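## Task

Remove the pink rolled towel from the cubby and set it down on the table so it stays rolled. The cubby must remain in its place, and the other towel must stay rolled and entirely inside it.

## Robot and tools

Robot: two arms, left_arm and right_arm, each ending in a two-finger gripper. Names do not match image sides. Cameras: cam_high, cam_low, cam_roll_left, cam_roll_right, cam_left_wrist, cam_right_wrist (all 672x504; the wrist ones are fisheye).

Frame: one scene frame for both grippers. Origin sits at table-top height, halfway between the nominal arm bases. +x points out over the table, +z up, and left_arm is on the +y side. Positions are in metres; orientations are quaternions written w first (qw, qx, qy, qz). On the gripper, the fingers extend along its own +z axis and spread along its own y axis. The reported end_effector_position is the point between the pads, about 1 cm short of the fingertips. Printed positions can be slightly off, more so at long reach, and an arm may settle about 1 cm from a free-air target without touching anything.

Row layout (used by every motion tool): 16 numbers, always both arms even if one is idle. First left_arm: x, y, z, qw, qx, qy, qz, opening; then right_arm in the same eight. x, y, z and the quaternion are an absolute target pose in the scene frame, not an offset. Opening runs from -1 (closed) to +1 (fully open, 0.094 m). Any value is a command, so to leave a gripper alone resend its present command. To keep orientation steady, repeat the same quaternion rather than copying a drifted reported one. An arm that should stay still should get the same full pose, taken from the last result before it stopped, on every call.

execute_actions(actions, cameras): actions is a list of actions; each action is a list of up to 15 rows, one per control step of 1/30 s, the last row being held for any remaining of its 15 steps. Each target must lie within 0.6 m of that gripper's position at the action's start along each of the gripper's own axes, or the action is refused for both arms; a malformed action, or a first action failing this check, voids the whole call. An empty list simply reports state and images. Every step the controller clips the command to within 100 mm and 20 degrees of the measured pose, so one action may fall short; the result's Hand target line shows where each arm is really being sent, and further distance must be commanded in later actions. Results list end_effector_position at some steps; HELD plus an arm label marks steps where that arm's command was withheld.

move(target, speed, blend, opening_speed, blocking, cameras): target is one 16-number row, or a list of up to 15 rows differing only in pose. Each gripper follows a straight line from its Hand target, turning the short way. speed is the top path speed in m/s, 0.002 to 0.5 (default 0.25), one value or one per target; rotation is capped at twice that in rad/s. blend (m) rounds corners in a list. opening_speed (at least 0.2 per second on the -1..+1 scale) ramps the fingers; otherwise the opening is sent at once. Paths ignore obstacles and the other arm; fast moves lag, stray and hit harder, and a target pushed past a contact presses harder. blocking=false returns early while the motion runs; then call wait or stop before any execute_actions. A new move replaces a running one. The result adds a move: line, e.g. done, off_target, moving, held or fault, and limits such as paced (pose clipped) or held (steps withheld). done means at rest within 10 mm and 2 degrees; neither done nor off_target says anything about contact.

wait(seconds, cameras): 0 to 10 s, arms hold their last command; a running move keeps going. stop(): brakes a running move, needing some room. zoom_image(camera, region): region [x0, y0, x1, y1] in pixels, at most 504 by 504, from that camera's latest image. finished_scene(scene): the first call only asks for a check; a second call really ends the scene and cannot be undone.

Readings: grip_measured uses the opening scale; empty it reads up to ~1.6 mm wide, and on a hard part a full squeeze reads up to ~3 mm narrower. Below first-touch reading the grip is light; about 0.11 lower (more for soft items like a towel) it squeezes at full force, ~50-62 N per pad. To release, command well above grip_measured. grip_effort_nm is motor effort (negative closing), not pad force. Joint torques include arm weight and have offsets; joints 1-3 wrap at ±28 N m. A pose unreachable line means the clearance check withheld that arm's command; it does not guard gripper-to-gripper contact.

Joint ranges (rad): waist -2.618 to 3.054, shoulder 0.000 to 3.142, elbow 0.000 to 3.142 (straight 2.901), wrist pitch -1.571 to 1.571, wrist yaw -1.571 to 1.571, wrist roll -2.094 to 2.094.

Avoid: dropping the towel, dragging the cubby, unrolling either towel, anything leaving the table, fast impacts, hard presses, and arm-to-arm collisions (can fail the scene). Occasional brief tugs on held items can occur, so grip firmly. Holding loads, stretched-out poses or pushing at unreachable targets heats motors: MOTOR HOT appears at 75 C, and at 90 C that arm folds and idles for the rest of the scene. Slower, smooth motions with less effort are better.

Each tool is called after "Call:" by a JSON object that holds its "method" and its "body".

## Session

Call:
{"method": "execute_actions", "body": {"actions": []}}

Call:
{"method": "zoom_image", "body": {"camera": "cam_high", "region": [270, 70, 570, 300]}}

Call:
{"method": "zoom_image", "body": {"camera": "cam_roll_left", "region": [60, 140, 460, 440]}}

Call:
{"method": "zoom_image", "body": {"camera": "cam_roll_right", "region": [100, 140, 500, 440]}}

Scene clock: 0.00 s.
left_arm: end_effector_position=(+0.4034, +0.2548, +0.1228) grip_measured=+1.000 grip_effort_nm=n/a end_effector_quat_wxyz=(+0.623, -0.025, +0.782, +0.000) | right_arm: end_effector_position=(+0.3994, -0.2870, +0.0880) grip_measured=+1.000 grip_effort_nm=n/a end_effector_quat_wxyz=(+0.579, +0.022, +0.815, -0.004)
Joint positions: left_arm=[-0.002 1.542 0.36 0.956 -0.047 -0.043 0.094] | right_arm=[-0.02 1.567 0.324 0.907 0.008 0.022 0.094]
Joint velocities: left_arm=[0.012 -0.012 0.002 -0.037 0.037 -0.051 0] | right_arm=[-0.002 0.002 -0.012 0.007 -0.066 0.066 0]
Joint torques (N m): no reading
Motor temperatures (°C): left_arm=[20 25 18 21 19 18 19] | right_arm=[20 21 24 20 19 21 20]
Heat: left arm: 25 °C; right arm: 24 °C.
Hand target: left_arm +0.4030, +0.2548, +0.1209; +0.619, -0.025, +0.785, +0.000 | right_arm +0.4028, -0.2871, +0.0964; +0.589, +0.021, +0.808, -0.004
Tool commands: left_gripper/opening=+1.0 right_gripper/opening=+1.0

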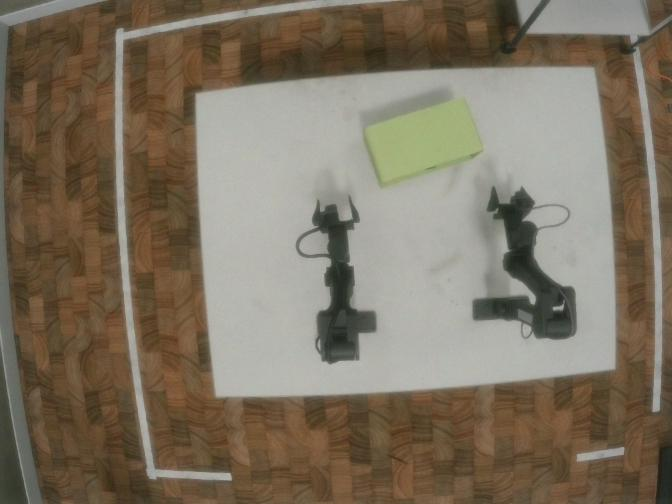

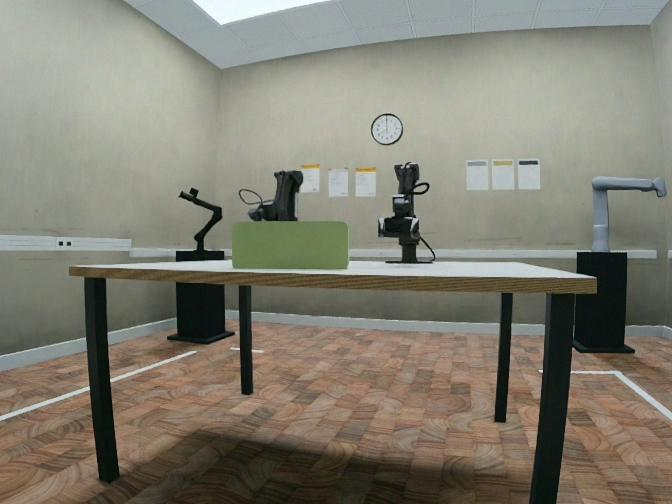

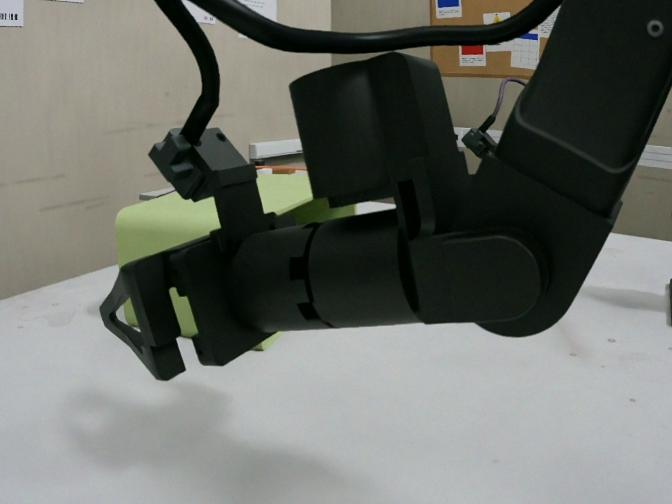

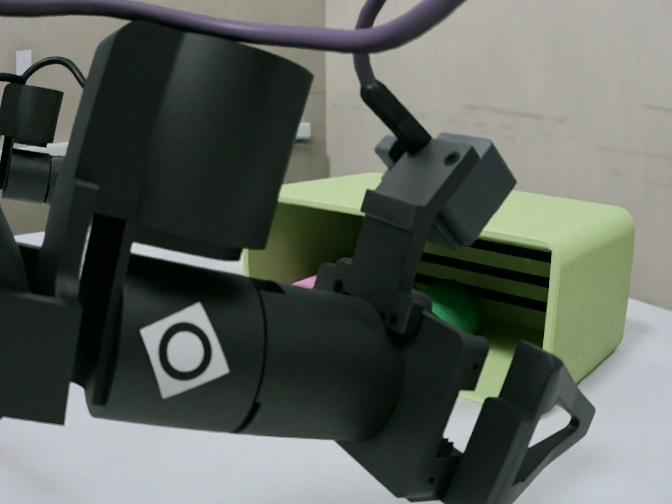

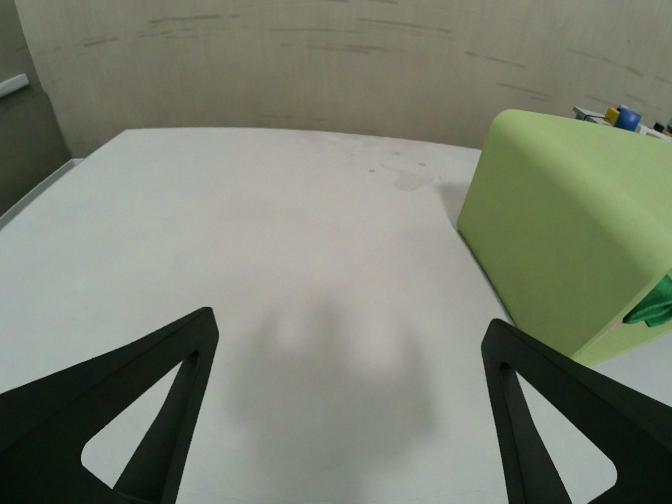

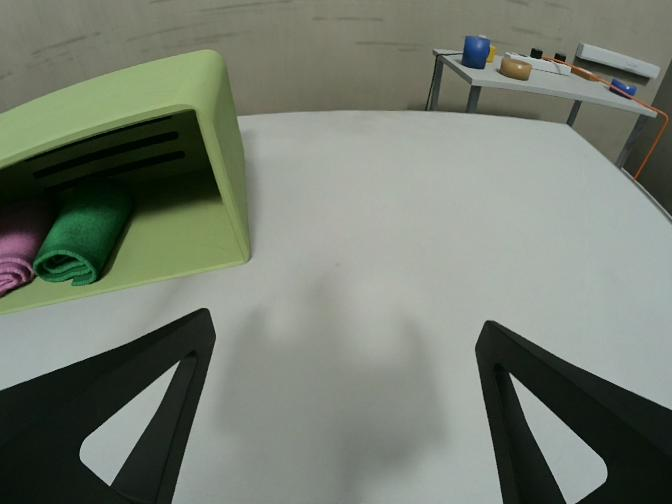

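Scaled by 1.680 from the camera's 672x504 image, which has a finer 960x720 frame.

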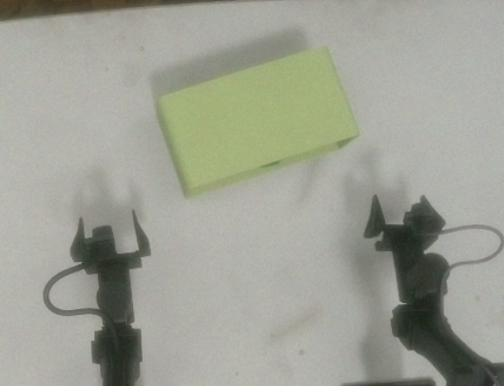

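Scaled by 1.260 from the camera's 672x504 image, which has a finer 960x720 frame.

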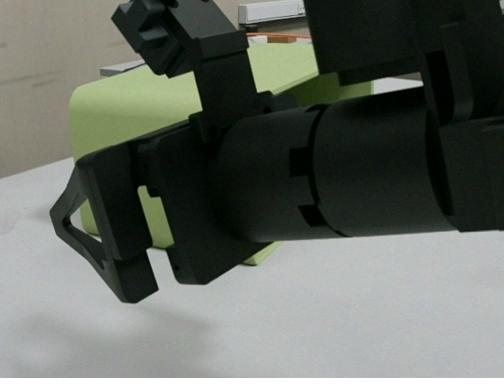

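Scaled by 1.260 from the camera's 672x504 image, which has a finer 960x720 frame.

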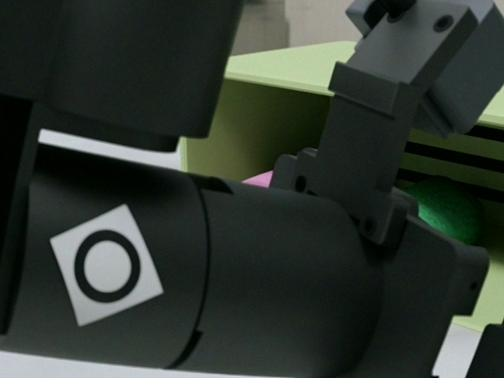

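Call:
{"method": "move", "body": {"target": [0.403,0.2548,0.1209,0.619,-0.025,0.785,0.0,1.0,0.29,-0.13,0.16,0.7002,-0.0984,0.7002,0.0984,0.5], "cameras": ["cam_right_wrist","cam_roll_right","cam_high"]}}

Call:
{"method": "zoom_image", "body": {"camera": "cam_right_wrist", "region": [84, 100, 588, 500]}}

Call:
{"method": "zoom_image", "body": {"camera": "cam_roll_right", "region": [150, 140, 650, 440]}}

Scene clock: 3.67 s.
left_arm: end_effector_position=(+0.4034, +0.2548, +0.1228) grip_measured=+1.000 grip_effort_nm=-0.012 end_effector_quat_wxyz=(+0.623, -0.025, +0.782, +0.000) | right_arm: end_effector_position=(+0.2953, -0.1309, +0.1619) grip_measured=+0.502 grip_effort_nm=-0.129 end_effector_quat_wxyz=(+0.702, -0.107, +0.699, +0.088)
Joint positions: left_arm=[-0.002 1.542 0.36 0.956 -0.047 -0.043 0.094] | right_arm=[0.707 1.241 0.041 1.202 0.426 -0.028 0.071]
Joint velocities: left_arm=[-0.007 0.012 0.007 0.081 -0.022 0.081 0] | right_arm=[-0.012 -0.007 0.007 -0.037 -0.081 0.007 0]
Joint torques (N m): left_arm=[0.05 -5.75 6.86 1.7 -0.03 0.02] | right_arm=[0.46 -1.28 3.48 1.65 0.01 -0.06]
Motor temperatures (°C): left_arm=[20 25 18 22 19 18 19] | right_arm=[20 22 24 20 19 21 20]
Heat: left arm: 25 °C; right arm: 24 °C.
Hand target: left_arm +0.4030, +0.2548, +0.1209; +0.619, -0.025, +0.785, +0.000 | right_arm +0.2931, -0.1319, +0.1612; +0.704, -0.107, +0.697, +0.087
Off the commanded pose: left_arm 0.002 m, 1 deg | right_arm 0.006 m, 2 deg.
move: done
Images, in order (width x height): cam_high 672x504, cam_roll_right 672x504, cam_right_wrist 672x504.

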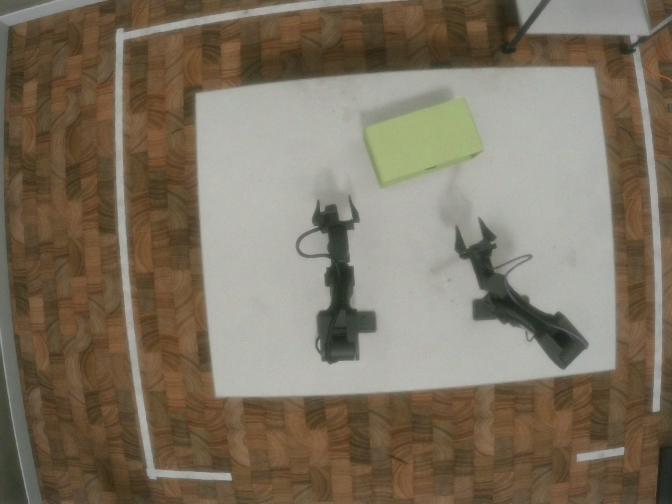

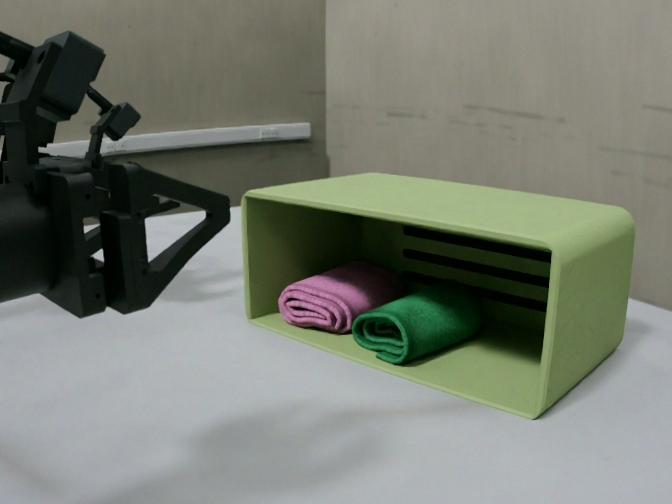

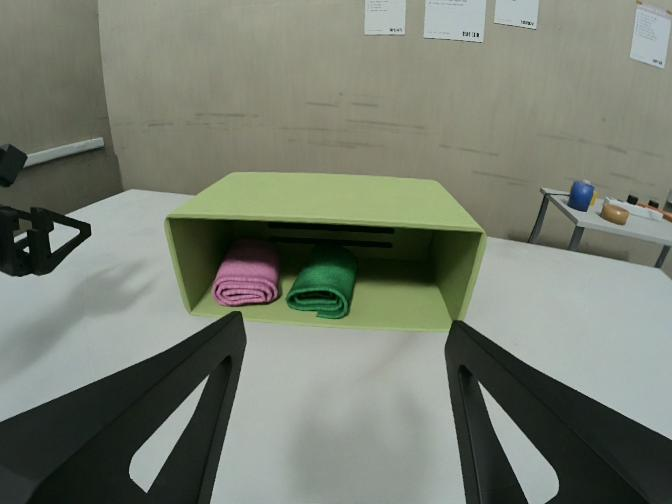

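Scaled by 1.000.

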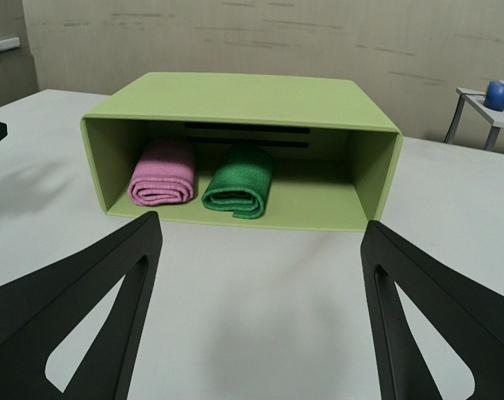

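Scaled by 1.008 from the camera's 672x504 image, which has a finer 960x720 frame.

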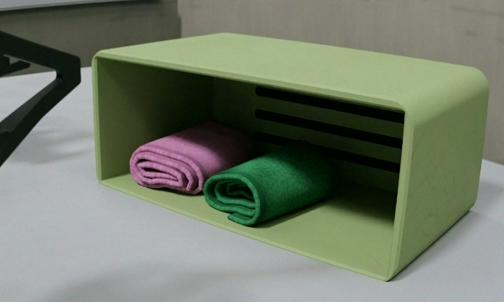

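Call:
{"method": "move", "body": {"target": [0.403,0.2548,0.1209,0.619,-0.025,0.785,0.0,1.0,0.36,-0.01,0.12,0.5687,-0.1069,0.8122,0.0749,0.9], "cameras": ["cam_right_wrist","cam_roll_right","cam_high"]}}

Call:
{"method": "zoom_image", "body": {"camera": "cam_high", "region": [270, 70, 570, 300]}}

Scene clock: 11.47 s.
left_arm: end_effector_position=(+0.4034, +0.2548, +0.1228) grip_measured=+1.000 grip_effort_nm=-0.012 end_effector_quat_wxyz=(+0.623, -0.025, +0.782, +0.000) | right_arm: end_effector_position=(+0.3532, -0.0182, +0.1124) grip_measured=+0.898 grip_effort_nm=0.129 end_effector_quat_wxyz=(+0.565, -0.116, +0.814, +0.073)
Joint positions: left_arm=[-0.002 1.542 0.36 0.956 -0.047 -0.043 0.094] | right_arm=[0.868 1.64 0.617 0.598 0.55 0.22 0.089]
Joint velocities: left_arm=[-0.022 -0.007 0.007 -0.051 -0.007 -0.051 0] | right_arm=[-0.002 -0.007 -0.017 0.022 0.007 0.007 0]
Joint torques (N m): left_arm=[0.03 -5.75 6.86 1.7 -0.03 0.02] | right_arm=[0.29 -4.51 7.76 1.37 0.17 0.03]
Motor temperatures (°C): left_arm=[20 25 18 23 19 18 19] | right_arm=[20 22 24 22 19 21 20]
Heat: left arm: 25 °C; right arm: 24 °C.
Hand target: left_arm +0.4030, +0.2548, +0.1209; +0.619, -0.025, +0.785, +0.000 | right_arm +0.3582, -0.0121, +0.1183; +0.570, -0.110, +0.811, +0.075
Off the commanded pose: left_arm 0.002 m, 1 deg | right_arm 0.013 m, 1 deg.
move: off_target (right_arm)
Images, in order (width x height): cam_high 672x504, cam_roll_right 672x504, cam_right_wrist 672x504.

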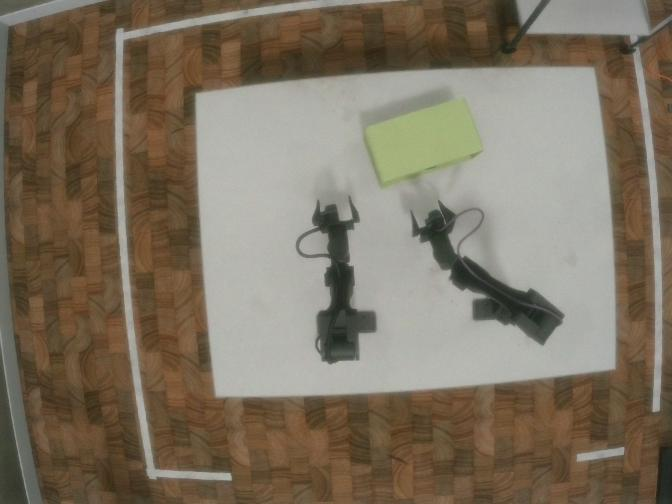

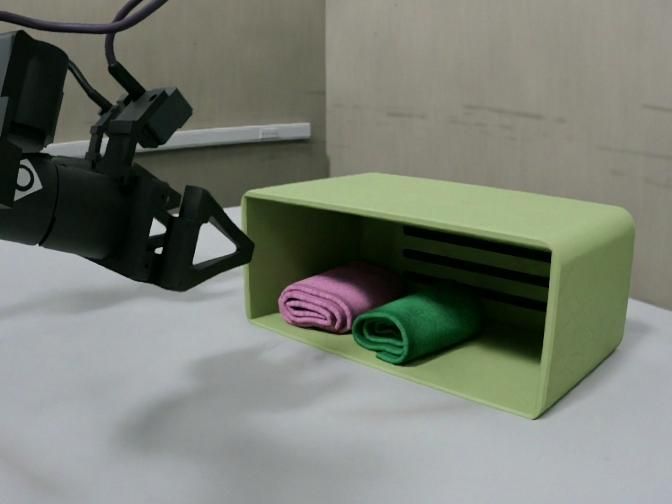

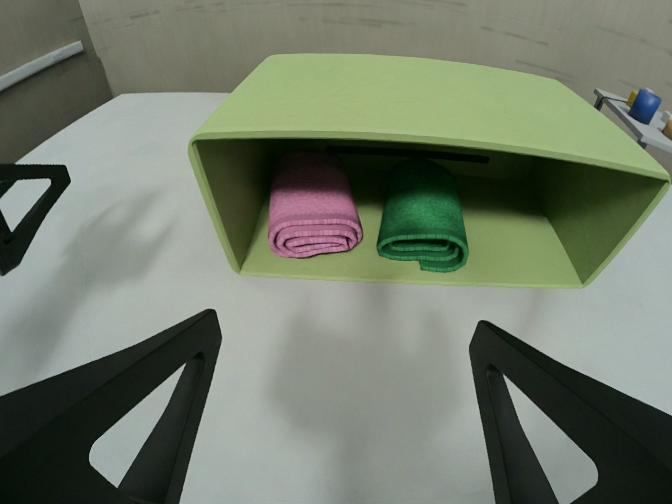

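Scaled by 1.680 from the camera's 672x504 image, which has a finer 960x720 frame.

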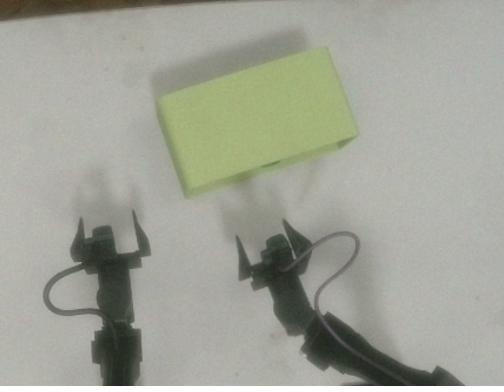

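Call:
{"method": "zoom_image", "body": {"camera": "cam_right_wrist", "region": [180, 120, 500, 300]}}

Call:
{"method": "zoom_image", "body": {"camera": "cam_roll_right", "region": [240, 220, 520, 400]}}

Scaled by 1.575 from the camera's 672x504 image, which has a finer 960x720 frame.

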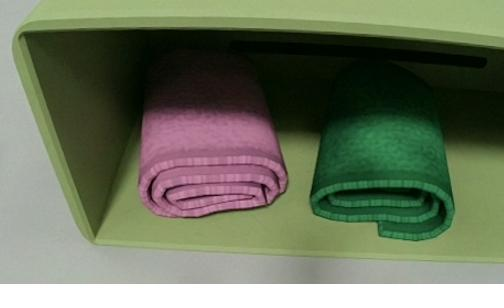

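Scaled by 1.800 from the camera's 672x504 image, which has a finer 960x720 frame.

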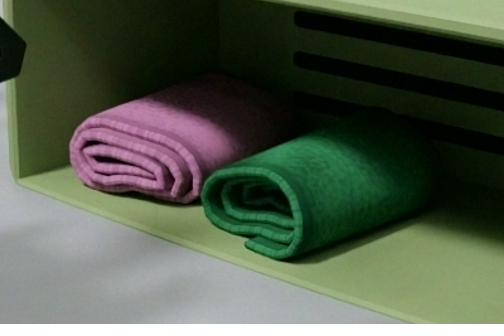

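Call:
{"method": "move", "body": {"target": [0.403,0.2548,0.1209,0.619,-0.025,0.785,0.0,1.0,0.372,0.014,0.06,0.5813,-0.1196,0.8001,0.0869,0.81], "speed": 0.15, "cameras": ["cam_right_wrist","cam_roll_right"]}}

Call:
{"method": "zoom_image", "body": {"camera": "cam_right_wrist", "region": [130, 50, 530, 350]}}

Scene clock: 19.23 s.
left_arm: end_effector_position=(+0.4034, +0.2548, +0.1228) grip_measured=+1.000 grip_effort_nm=-0.012 end_effector_quat_wxyz=(+0.623, -0.025, +0.782, +0.000) | right_arm: end_effector_position=(+0.3672, +0.0048, +0.0570) grip_measured=+0.812 grip_effort_nm=-0.129 end_effector_quat_wxyz=(+0.574, -0.120, +0.806, +0.080)
Joint positions: left_arm=[-0.002 1.542 0.36 0.956 -0.047 -0.043 0.094] | right_arm=[0.877 1.953 0.645 0.914 0.549 0.204 0.085]
Joint velocities: left_arm=[-0.002 0.002 -0.007 0.007 -0.11 0.007 0] | right_arm=[-0.002 -0.002 -0.017 0.022 -0.007 -0.037 -0.001]
Joint torques (N m): left_arm=[0.05 -5.74 6.86 1.69 -0.03 0.02] | right_arm=[0.43 -5.5 6 1.61 0.07 -0.07]
Motor temperatures (°C): left_arm=[20 25 18 24 19 18 19] | right_arm=[20 22 25 22 19 21 20]
Heat: left arm: 25 °C; right arm: 25 °C.
Hand target: left_arm +0.4030, +0.2548, +0.1209; +0.619, -0.025, +0.785, +0.000 | right_arm +0.3710, +0.0129, +0.0605; +0.582, -0.119, +0.800, +0.086
Off the commanded pose: left_arm 0.002 m, 1 deg | right_arm 0.011 m, 1 deg.
move: off_target (right_arm)
Images, in order (width x height): cam_roll_right 672x504, cam_right_wrist 672x504.

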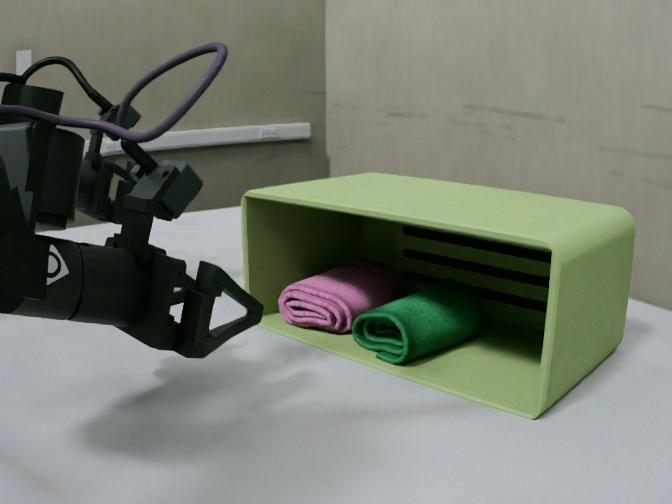

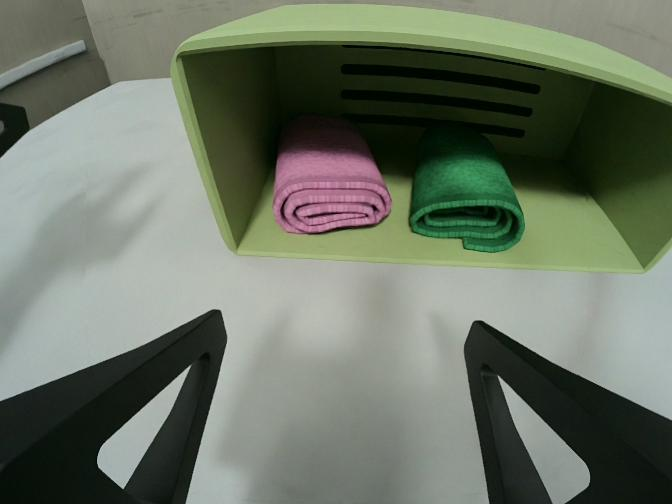

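Scaled by 1.260 from the camera's 672x504 image, which has a finer 960x720 frame.

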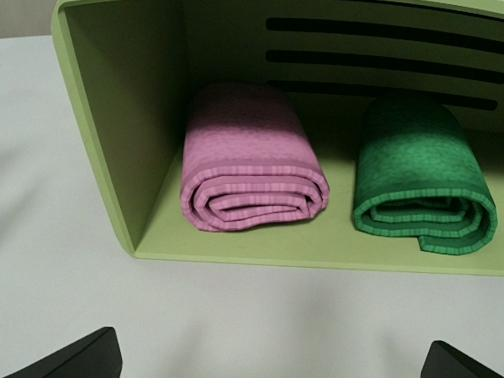

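Call:
{"method": "move", "body": {"target": [0.403,0.2548,0.1209,0.619,-0.025,0.785,0.0,1.0,0.402,0.028,0.043,0.5784,-0.1439,0.7961,0.1046,0.85], "speed": 0.08, "cameras": ["cam_right_wrist","cam_roll_right"]}}

Call:
{"method": "zoom_image", "body": {"camera": "cam_right_wrist", "region": [130, 50, 530, 350]}}

Scene clock: 22.30 s.
left_arm: end_effector_position=(+0.4034, +0.2548, +0.1228) grip_measured=+1.000 grip_effort_nm=-0.012 end_effector_quat_wxyz=(+0.623, -0.025, +0.782, +0.000) | right_arm: end_effector_position=(+0.3947, +0.0231, +0.0385) grip_measured=+0.848 grip_effort_nm=0.134 end_effector_quat_wxyz=(+0.569, -0.147, +0.803, +0.100)
Joint positions: left_arm=[-0.002 1.542 0.36 0.956 -0.047 -0.043 0.094] | right_arm=[0.819 2.09 0.752 0.965 0.432 0.155 0.087]
Joint velocities: left_arm=[-0.012 0.007 -0.012 0.007 -0.037 -0.081 0] | right_arm=[-0.017 -0.002 0.017 -0.051 -0.051 0.066 0]
Joint torques (N m): left_arm=[0.05 -5.74 6.86 1.7 -0.03 0.02] | right_arm=[-0.29 -6.58 5.94 1.66 0 -0.08]
Motor temperatures (°C): left_arm=[20 25 19 24 19 18 19] | right_arm=[20 22 25 22 19 21 20]
Heat: left arm: 25 °C; right arm: 25 °C.
Hand target: left_arm +0.4030, +0.2548, +0.1209; +0.619, -0.025, +0.785, +0.000 | right_arm +0.4012, +0.0281, +0.0423; +0.578, -0.143, +0.796, +0.105
Off the commanded pose: left_arm 0.002 m, 1 deg | right_arm 0.010 m, 1 deg.
move: done
Images, in order (width x height): cam_roll_right 672x504, cam_right_wrist 672x504.

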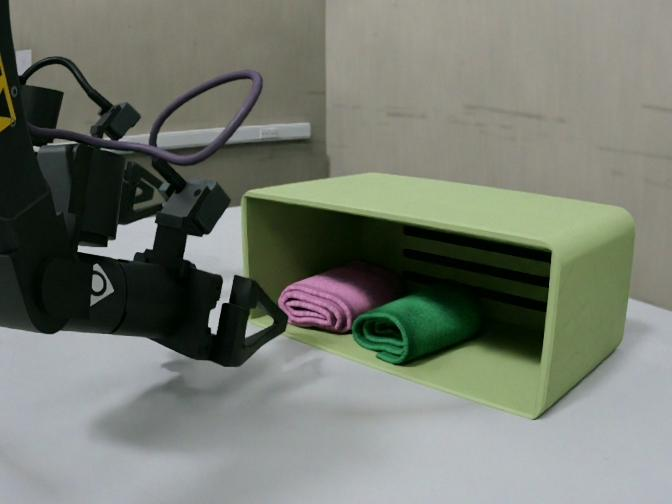

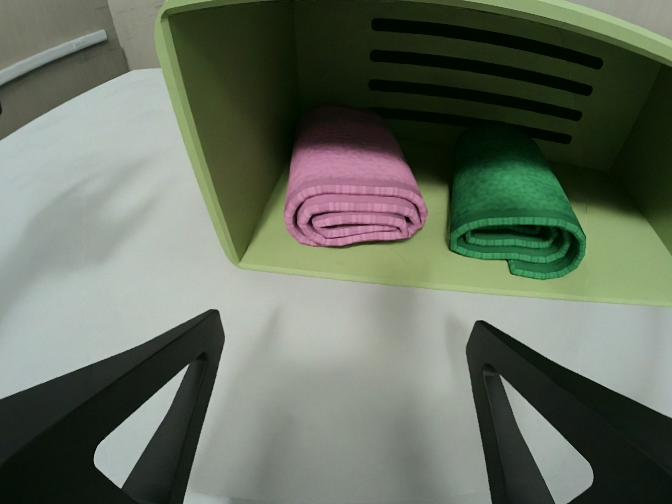

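Scaled by 1.260 from the camera's 672x504 image, which has a finer 960x720 frame.

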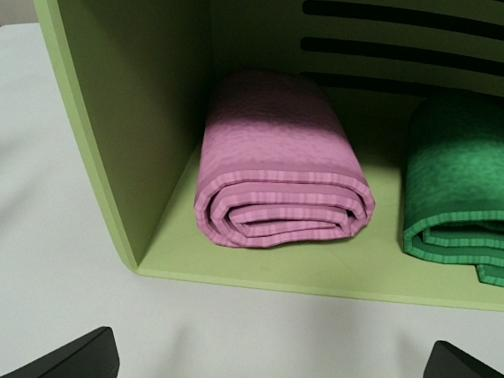

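Call:
{"method": "move", "body": {"target": [0.403,0.2548,0.1209,0.619,-0.025,0.785,0.0,1.0,0.430,0.0365,0.0385,0.5765,-0.1578,0.7935,0.1147,0.88], "speed": 0.06, "cameras": ["cam_right_wrist","cam_roll_right"]}}

Call:
{"method": "zoom_image", "body": {"camera": "cam_roll_right", "region": [200, 220, 480, 400]}}

Scene clock: 24.07 s.
left_arm: end_effector_position=(+0.4034, +0.2548, +0.1228) grip_measured=+1.000 grip_effort_nm=-0.007 end_effector_quat_wxyz=(+0.623, -0.025, +0.782, +0.000) | right_arm: end_effector_position=(+0.4244, +0.0337, +0.0402) grip_measured=+0.878 grip_effort_nm=0.129 end_effector_quat_wxyz=(+0.576, -0.156, +0.794, +0.116)
Joint positions: left_arm=[-0.002 1.542 0.36 0.956 -0.047 -0.043 0.094] | right_arm=[0.764 2.157 0.858 0.965 0.348 0.123 0.088]
Joint velocities: left_arm=[0.007 -0.017 -0.002 -0.022 0.007 -0.022 0] | right_arm=[-0.032 -0.007 0.002 -0.007 -0.037 0.022 0]
Joint torques (N m): left_arm=[0.03 -5.74 6.84 1.7 -0.03 0.02] | right_arm=[-0.31 -7.13 6.2 1.45 -0.01 -0.06]
Motor temperatures (°C): left_arm=[20 25 19 24 19 18 19] | right_arm=[20 22 25 23 19 21 20]
Heat: left arm: 25 °C; right arm: 25 °C.
Hand target: left_arm +0.4030, +0.2548, +0.1209; +0.619, -0.025, +0.785, +0.000 | right_arm +0.4296, +0.0368, +0.0376; +0.576, -0.157, +0.794, +0.115
Off the commanded pose: left_arm 0.002 m, 1 deg | right_arm 0.006 m, 0 deg.
move: done
Images, in order (width x height): cam_roll_right 672x504, cam_right_wrist 672x504.

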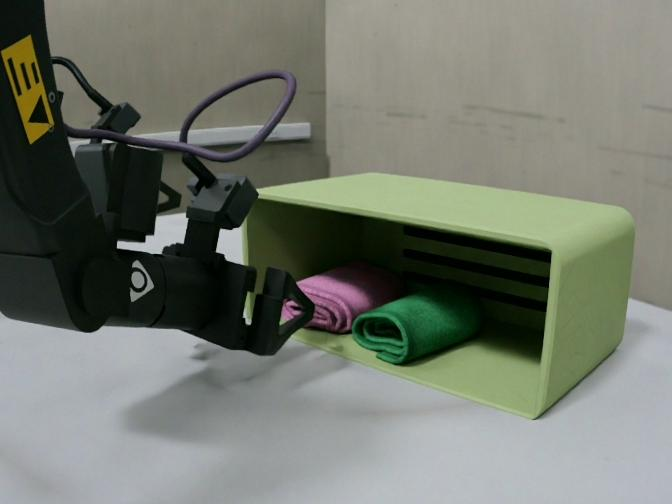

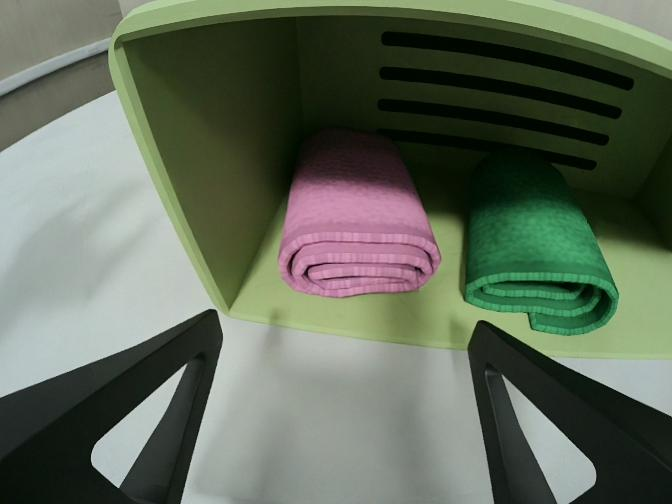

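Scaled by 1.800 from the camera's 672x504 image, which has a finer 960x720 frame.

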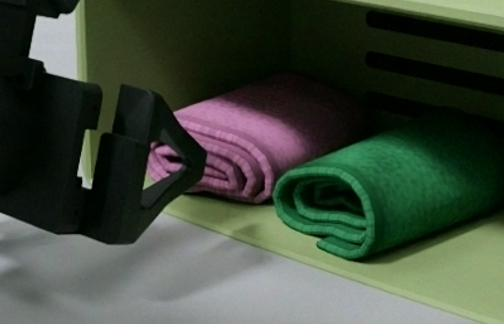

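Call:
{"method": "move", "body": {"target": [0.403,0.2548,0.1209,0.619,-0.025,0.785,0.0,1.0,0.4555,0.040,0.035,0.5765,-0.1578,0.7935,0.1147,0.88], "speed": 0.05, "cameras": ["cam_right_wrist","cam_roll_right"]}}

Call:
{"method": "zoom_image", "body": {"camera": "cam_roll_right", "region": [200, 220, 480, 400]}}

Scene clock: 30.37 s.
left_arm: end_effector_position=(+0.4034, +0.2548, +0.1228) grip_measured=+1.000 grip_effort_nm=-0.007 end_effector_quat_wxyz=(+0.623, -0.025, +0.782, +0.000) | right_arm: end_effector_position=(+0.4493, +0.0377, +0.0370) grip_measured=+0.878 grip_effort_nm=0.134 end_effector_quat_wxyz=(+0.576, -0.156, +0.794, +0.116)
Joint positions: left_arm=[-0.002 1.542 0.36 0.956 -0.047 -0.043 0.094] | right_arm=[0.726 2.213 0.954 0.927 0.311 0.11 0.088]
Joint velocities: left_arm=[0.002 -0.027 -0.002 -0.007 -0.037 -0.022 0] | right_arm=[0.002 -0.017 -0.022 -0.081 0.051 0.037 0]
Joint torques (N m): left_arm=[0.05 -5.75 6.86 1.7 -0.03 0.02] | right_arm=[-0.4 -7.68 6.49 1.46 -0.02 -0.07]
Motor temperatures (°C): left_arm=[20 26 19 25 19 18 19] | right_arm=[20 23 25 23 19 21 20]
Heat: left arm: 26 °C; right arm: 25 °C.
Hand target: left_arm +0.4030, +0.2548, +0.1209; +0.619, -0.025, +0.785, +0.000 | right_arm +0.4550, +0.0400, +0.0343; +0.576, -0.157, +0.794, +0.115
Off the commanded pose: left_arm 0.002 m, 1 deg | right_arm 0.007 m, 0 deg.
move: done
Images, in order (width x height): cam_roll_right 672x504, cam_right_wrist 672x504.

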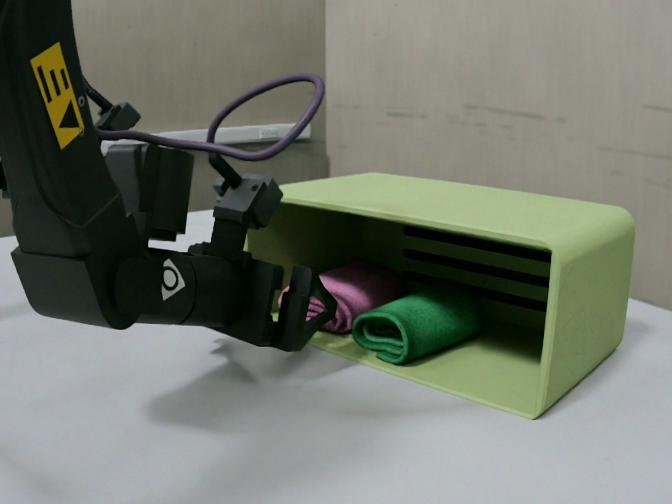

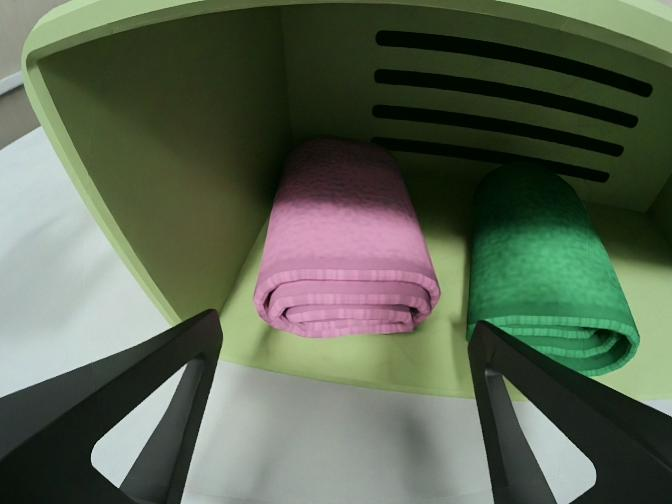

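Scaled by 1.800 from the camera's 672x504 image, which has a finer 960x720 frame.

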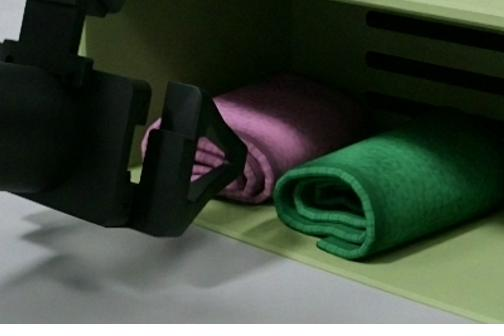

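Call:
{"method": "move", "body": {"target": [0.403,0.2548,0.1209,0.619,-0.025,0.785,0.0,1.0,0.471,0.048,0.033,0.5765,-0.1578,0.7935,0.1147,0.78], "speed": 0.05, "cameras": ["cam_right_wrist","cam_roll_right"]}}

Call:
{"method": "zoom_image", "body": {"camera": "cam_roll_right", "region": [200, 220, 480, 400]}}

Scene clock: 32.30 s.
left_arm: end_effector_position=(+0.4034, +0.2548, +0.1228) grip_measured=+1.000 grip_effort_nm=-0.002 end_effector_quat_wxyz=(+0.623, -0.025, +0.782, +0.000) | right_arm: end_effector_position=(+0.4646, +0.0461, +0.0357) grip_measured=+0.782 grip_effort_nm=-0.134 end_effector_quat_wxyz=(+0.576, -0.157, +0.794, +0.116)
Joint positions: left_arm=[-0.002 1.542 0.36 0.956 -0.047 -0.043 0.094] | right_arm=[0.716 2.255 1.035 0.891 0.301 0.105 0.084]
Joint velocities: left_arm=[-0.012 -0.002 -0.007 0.11 0.022 0.051 0] | right_arm=[0.007 0.017 -0.002 -0.051 0.007 0.007 0]
Joint torques (N m): left_arm=[0.05 -5.74 6.84 1.7 -0.03 0.02] | right_arm=[-0.49 -8.06 6.71 1.46 -0.02 -0.07]
Motor temperatures (°C): left_arm=[20 26 19 25 19 18 19] | right_arm=[20 23 25 23 19 21 20]
Heat: left arm: 26 °C; right arm: 25 °C.
Hand target: left_arm +0.4030, +0.2548, +0.1209; +0.619, -0.025, +0.785, +0.000 | right_arm +0.4708, +0.0478, +0.0327; +0.577, -0.157, +0.793, +0.115
Off the commanded pose: left_arm 0.002 m, 1 deg | right_arm 0.007 m, 0 deg.
move: done
Images, in order (width x height): cam_roll_right 672x504, cam_right_wrist 672x504.

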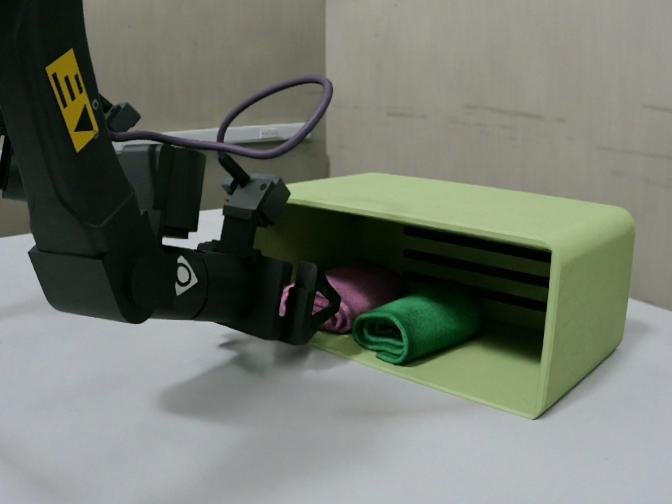

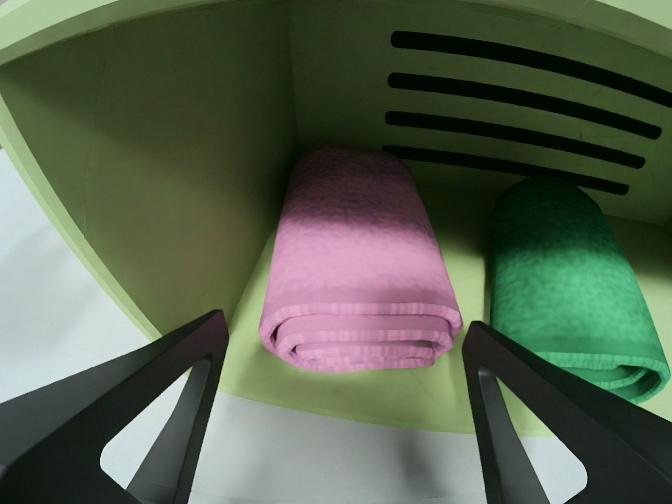

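Scaled by 1.800 from the camera's 672x504 image, which has a finer 960x720 frame.

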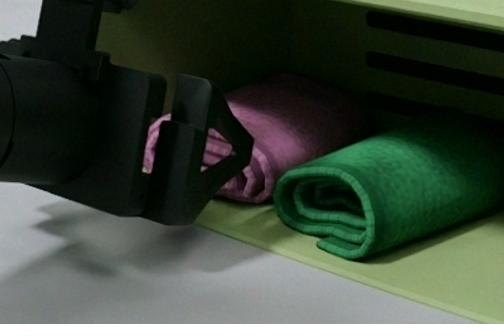

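Call:
{"method": "move", "body": {"target": [0.403,0.2548,0.1209,0.619,-0.025,0.785,0.0,1.0,0.490,0.0516,0.032,0.5765,-0.1578,0.7935,0.1147,0.80], "speed": 0.05, "cameras": ["cam_right_wrist","cam_roll_right"]}}

Call:
{"method": "zoom_image", "body": {"camera": "cam_roll_right", "region": [200, 220, 480, 400]}}

Scene clock: 33.60 s.
left_arm: end_effector_position=(+0.4034, +0.2548, +0.1228) grip_measured=+1.000 grip_effort_nm=-0.012 end_effector_quat_wxyz=(+0.623, -0.025, +0.782, +0.000) | right_arm: end_effector_position=(+0.4843, +0.0525, +0.0434) grip_measured=+0.797 grip_effort_nm=0.129 end_effector_quat_wxyz=(+0.586, -0.154, +0.786, +0.121)
Joint positions: left_arm=[-0.002 1.542 0.36 0.956 -0.047 -0.043 0.094] | right_arm=[0.696 2.29 1.118 0.872 0.281 0.097 0.084]
Joint velocities: left_arm=[-0.012 0.007 -0.007 -0.007 -0.022 -0.081 0] | right_arm=[-0.002 0.002 -0.007 -0.037 -0.007 -0.037 0]
Joint torques (N m): left_arm=[0.05 -5.74 6.84 1.7 -0.03 0.02] | right_arm=[-0.68 -8.03 6.76 1.28 -0.06 -0.06]
Motor temperatures (°C): left_arm=[20 26 19 25 19 18 19] | right_arm=[20 23 25 23 19 21 20]
Heat: left arm: 26 °C; right arm: 25 °C.
Hand target: left_arm +0.4030, +0.2548, +0.1209; +0.619, -0.025, +0.785, +0.000 | right_arm +0.4892, +0.0515, +0.0318; +0.576, -0.158, +0.793, +0.115
Off the commanded pose: left_arm 0.002 m, 1 deg | right_arm 0.013 m, 2 deg.
move: off_target (right_arm)
Images, in order (width x height): cam_roll_right 672x504, cam_right_wrist 672x504.

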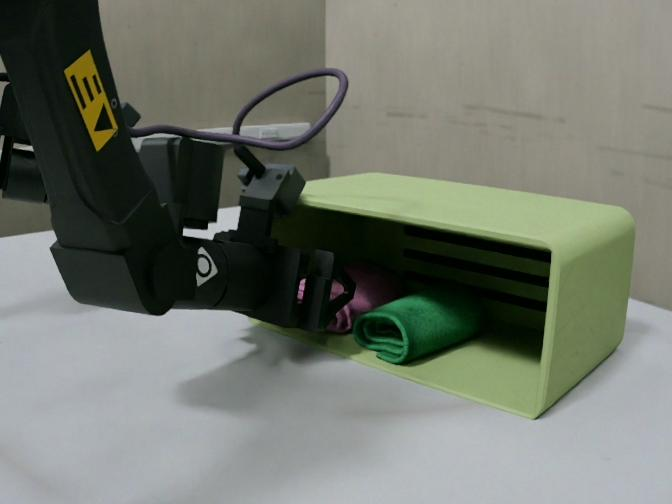

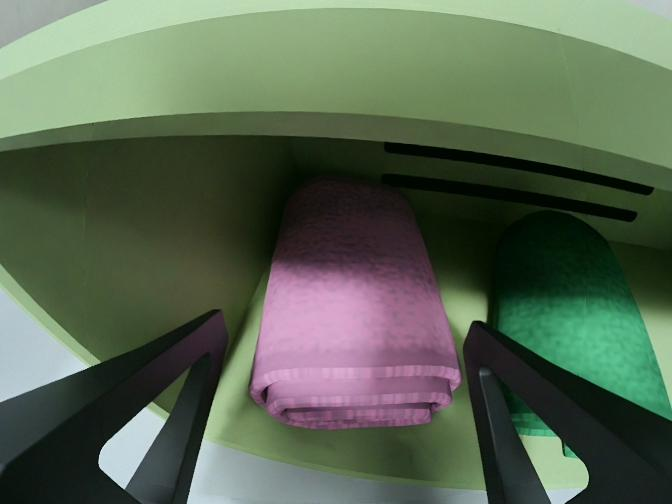

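Scaled by 1.800 from the camera's 672x504 image, which has a finer 960x720 frame.

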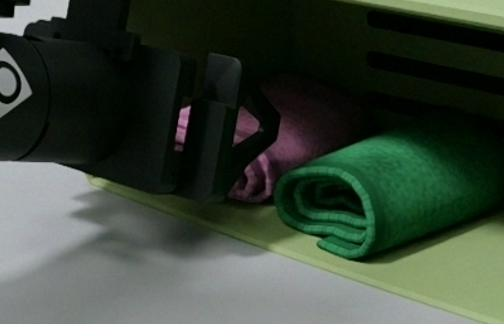

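Call:
{"method": "move", "body": {"target": [0.403,0.2548,0.1209,0.619,-0.025,0.785,0.0,1.0,0.507,0.0575,0.036,0.6304,-0.1494,0.7513,0.1254,0.80], "speed": 0.05, "cameras": ["cam_right_wrist","cam_roll_right"]}}

Call:
{"method": "zoom_image", "body": {"camera": "cam_roll_right", "region": [200, 220, 480, 400]}}

Scene clock: 36.27 s.
left_arm: end_effector_position=(+0.4034, +0.2548, +0.1228) grip_measured=+1.000 grip_effort_nm=-0.007 end_effector_quat_wxyz=(+0.623, -0.025, +0.782, +0.000) | right_arm: end_effector_position=(+0.5006, +0.0601, +0.0479) grip_measured=+0.797 grip_effort_nm=0.125 end_effector_quat_wxyz=(+0.637, -0.148, +0.746, +0.131)
Joint positions: left_arm=[-0.002 1.542 0.36 0.956 -0.047 -0.043 0.094] | right_arm=[0.689 2.4 1.177 1.06 0.281 0.052 0.084]
Joint velocities: left_arm=[0.012 0.022 -0.007 0.022 0.022 -0.066 0] | right_arm=[-0.002 0.002 -0.007 0.022 0.022 0.037 0]
Joint torques (N m): left_arm=[0.05 -5.74 6.84 1.7 -0.03 0.02] | right_arm=[-0.85 -8.25 6.35 1.4 -0.05 -0.02]
Motor temperatures (°C): left_arm=[20 26 19 25 19 18 19] | right_arm=[20 23 26 24 19 21 20]
Heat: left arm: 26 °C; right arm: 26 °C.
Hand target: left_arm +0.4030, +0.2548, +0.1209; +0.619, -0.025, +0.785, +0.000 | right_arm +0.5065, +0.0573, +0.0356; +0.630, -0.149, +0.752, +0.125
Off the commanded pose: left_arm 0.002 m, 1 deg | right_arm 0.014 m, 1 deg.
move: off_target (right_arm)
Images, in order (width x height): cam_roll_right 672x504, cam_right_wrist 672x504.

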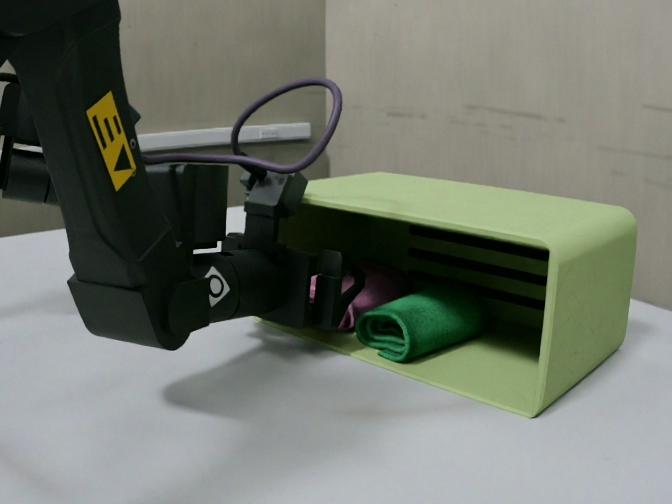

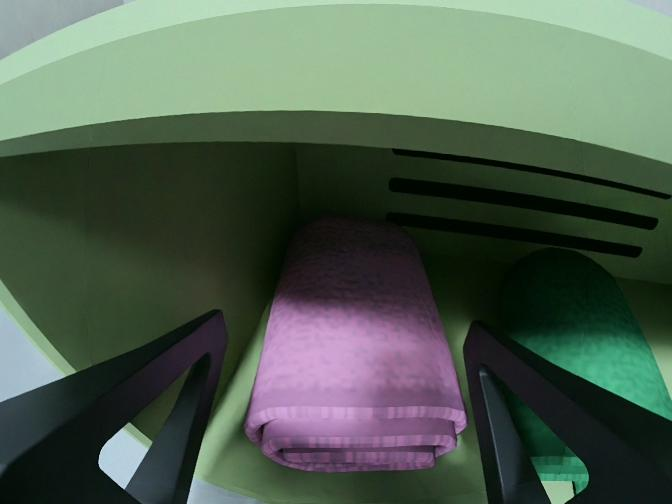

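Scaled by 1.800 from the camera's 672x504 image, which has a finer 960x720 frame.

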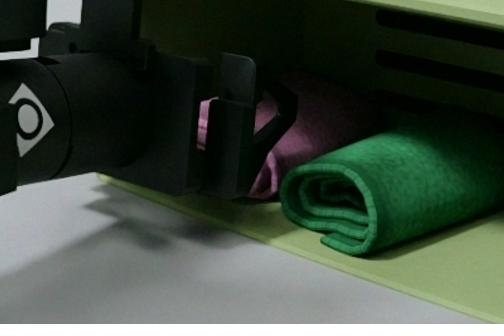

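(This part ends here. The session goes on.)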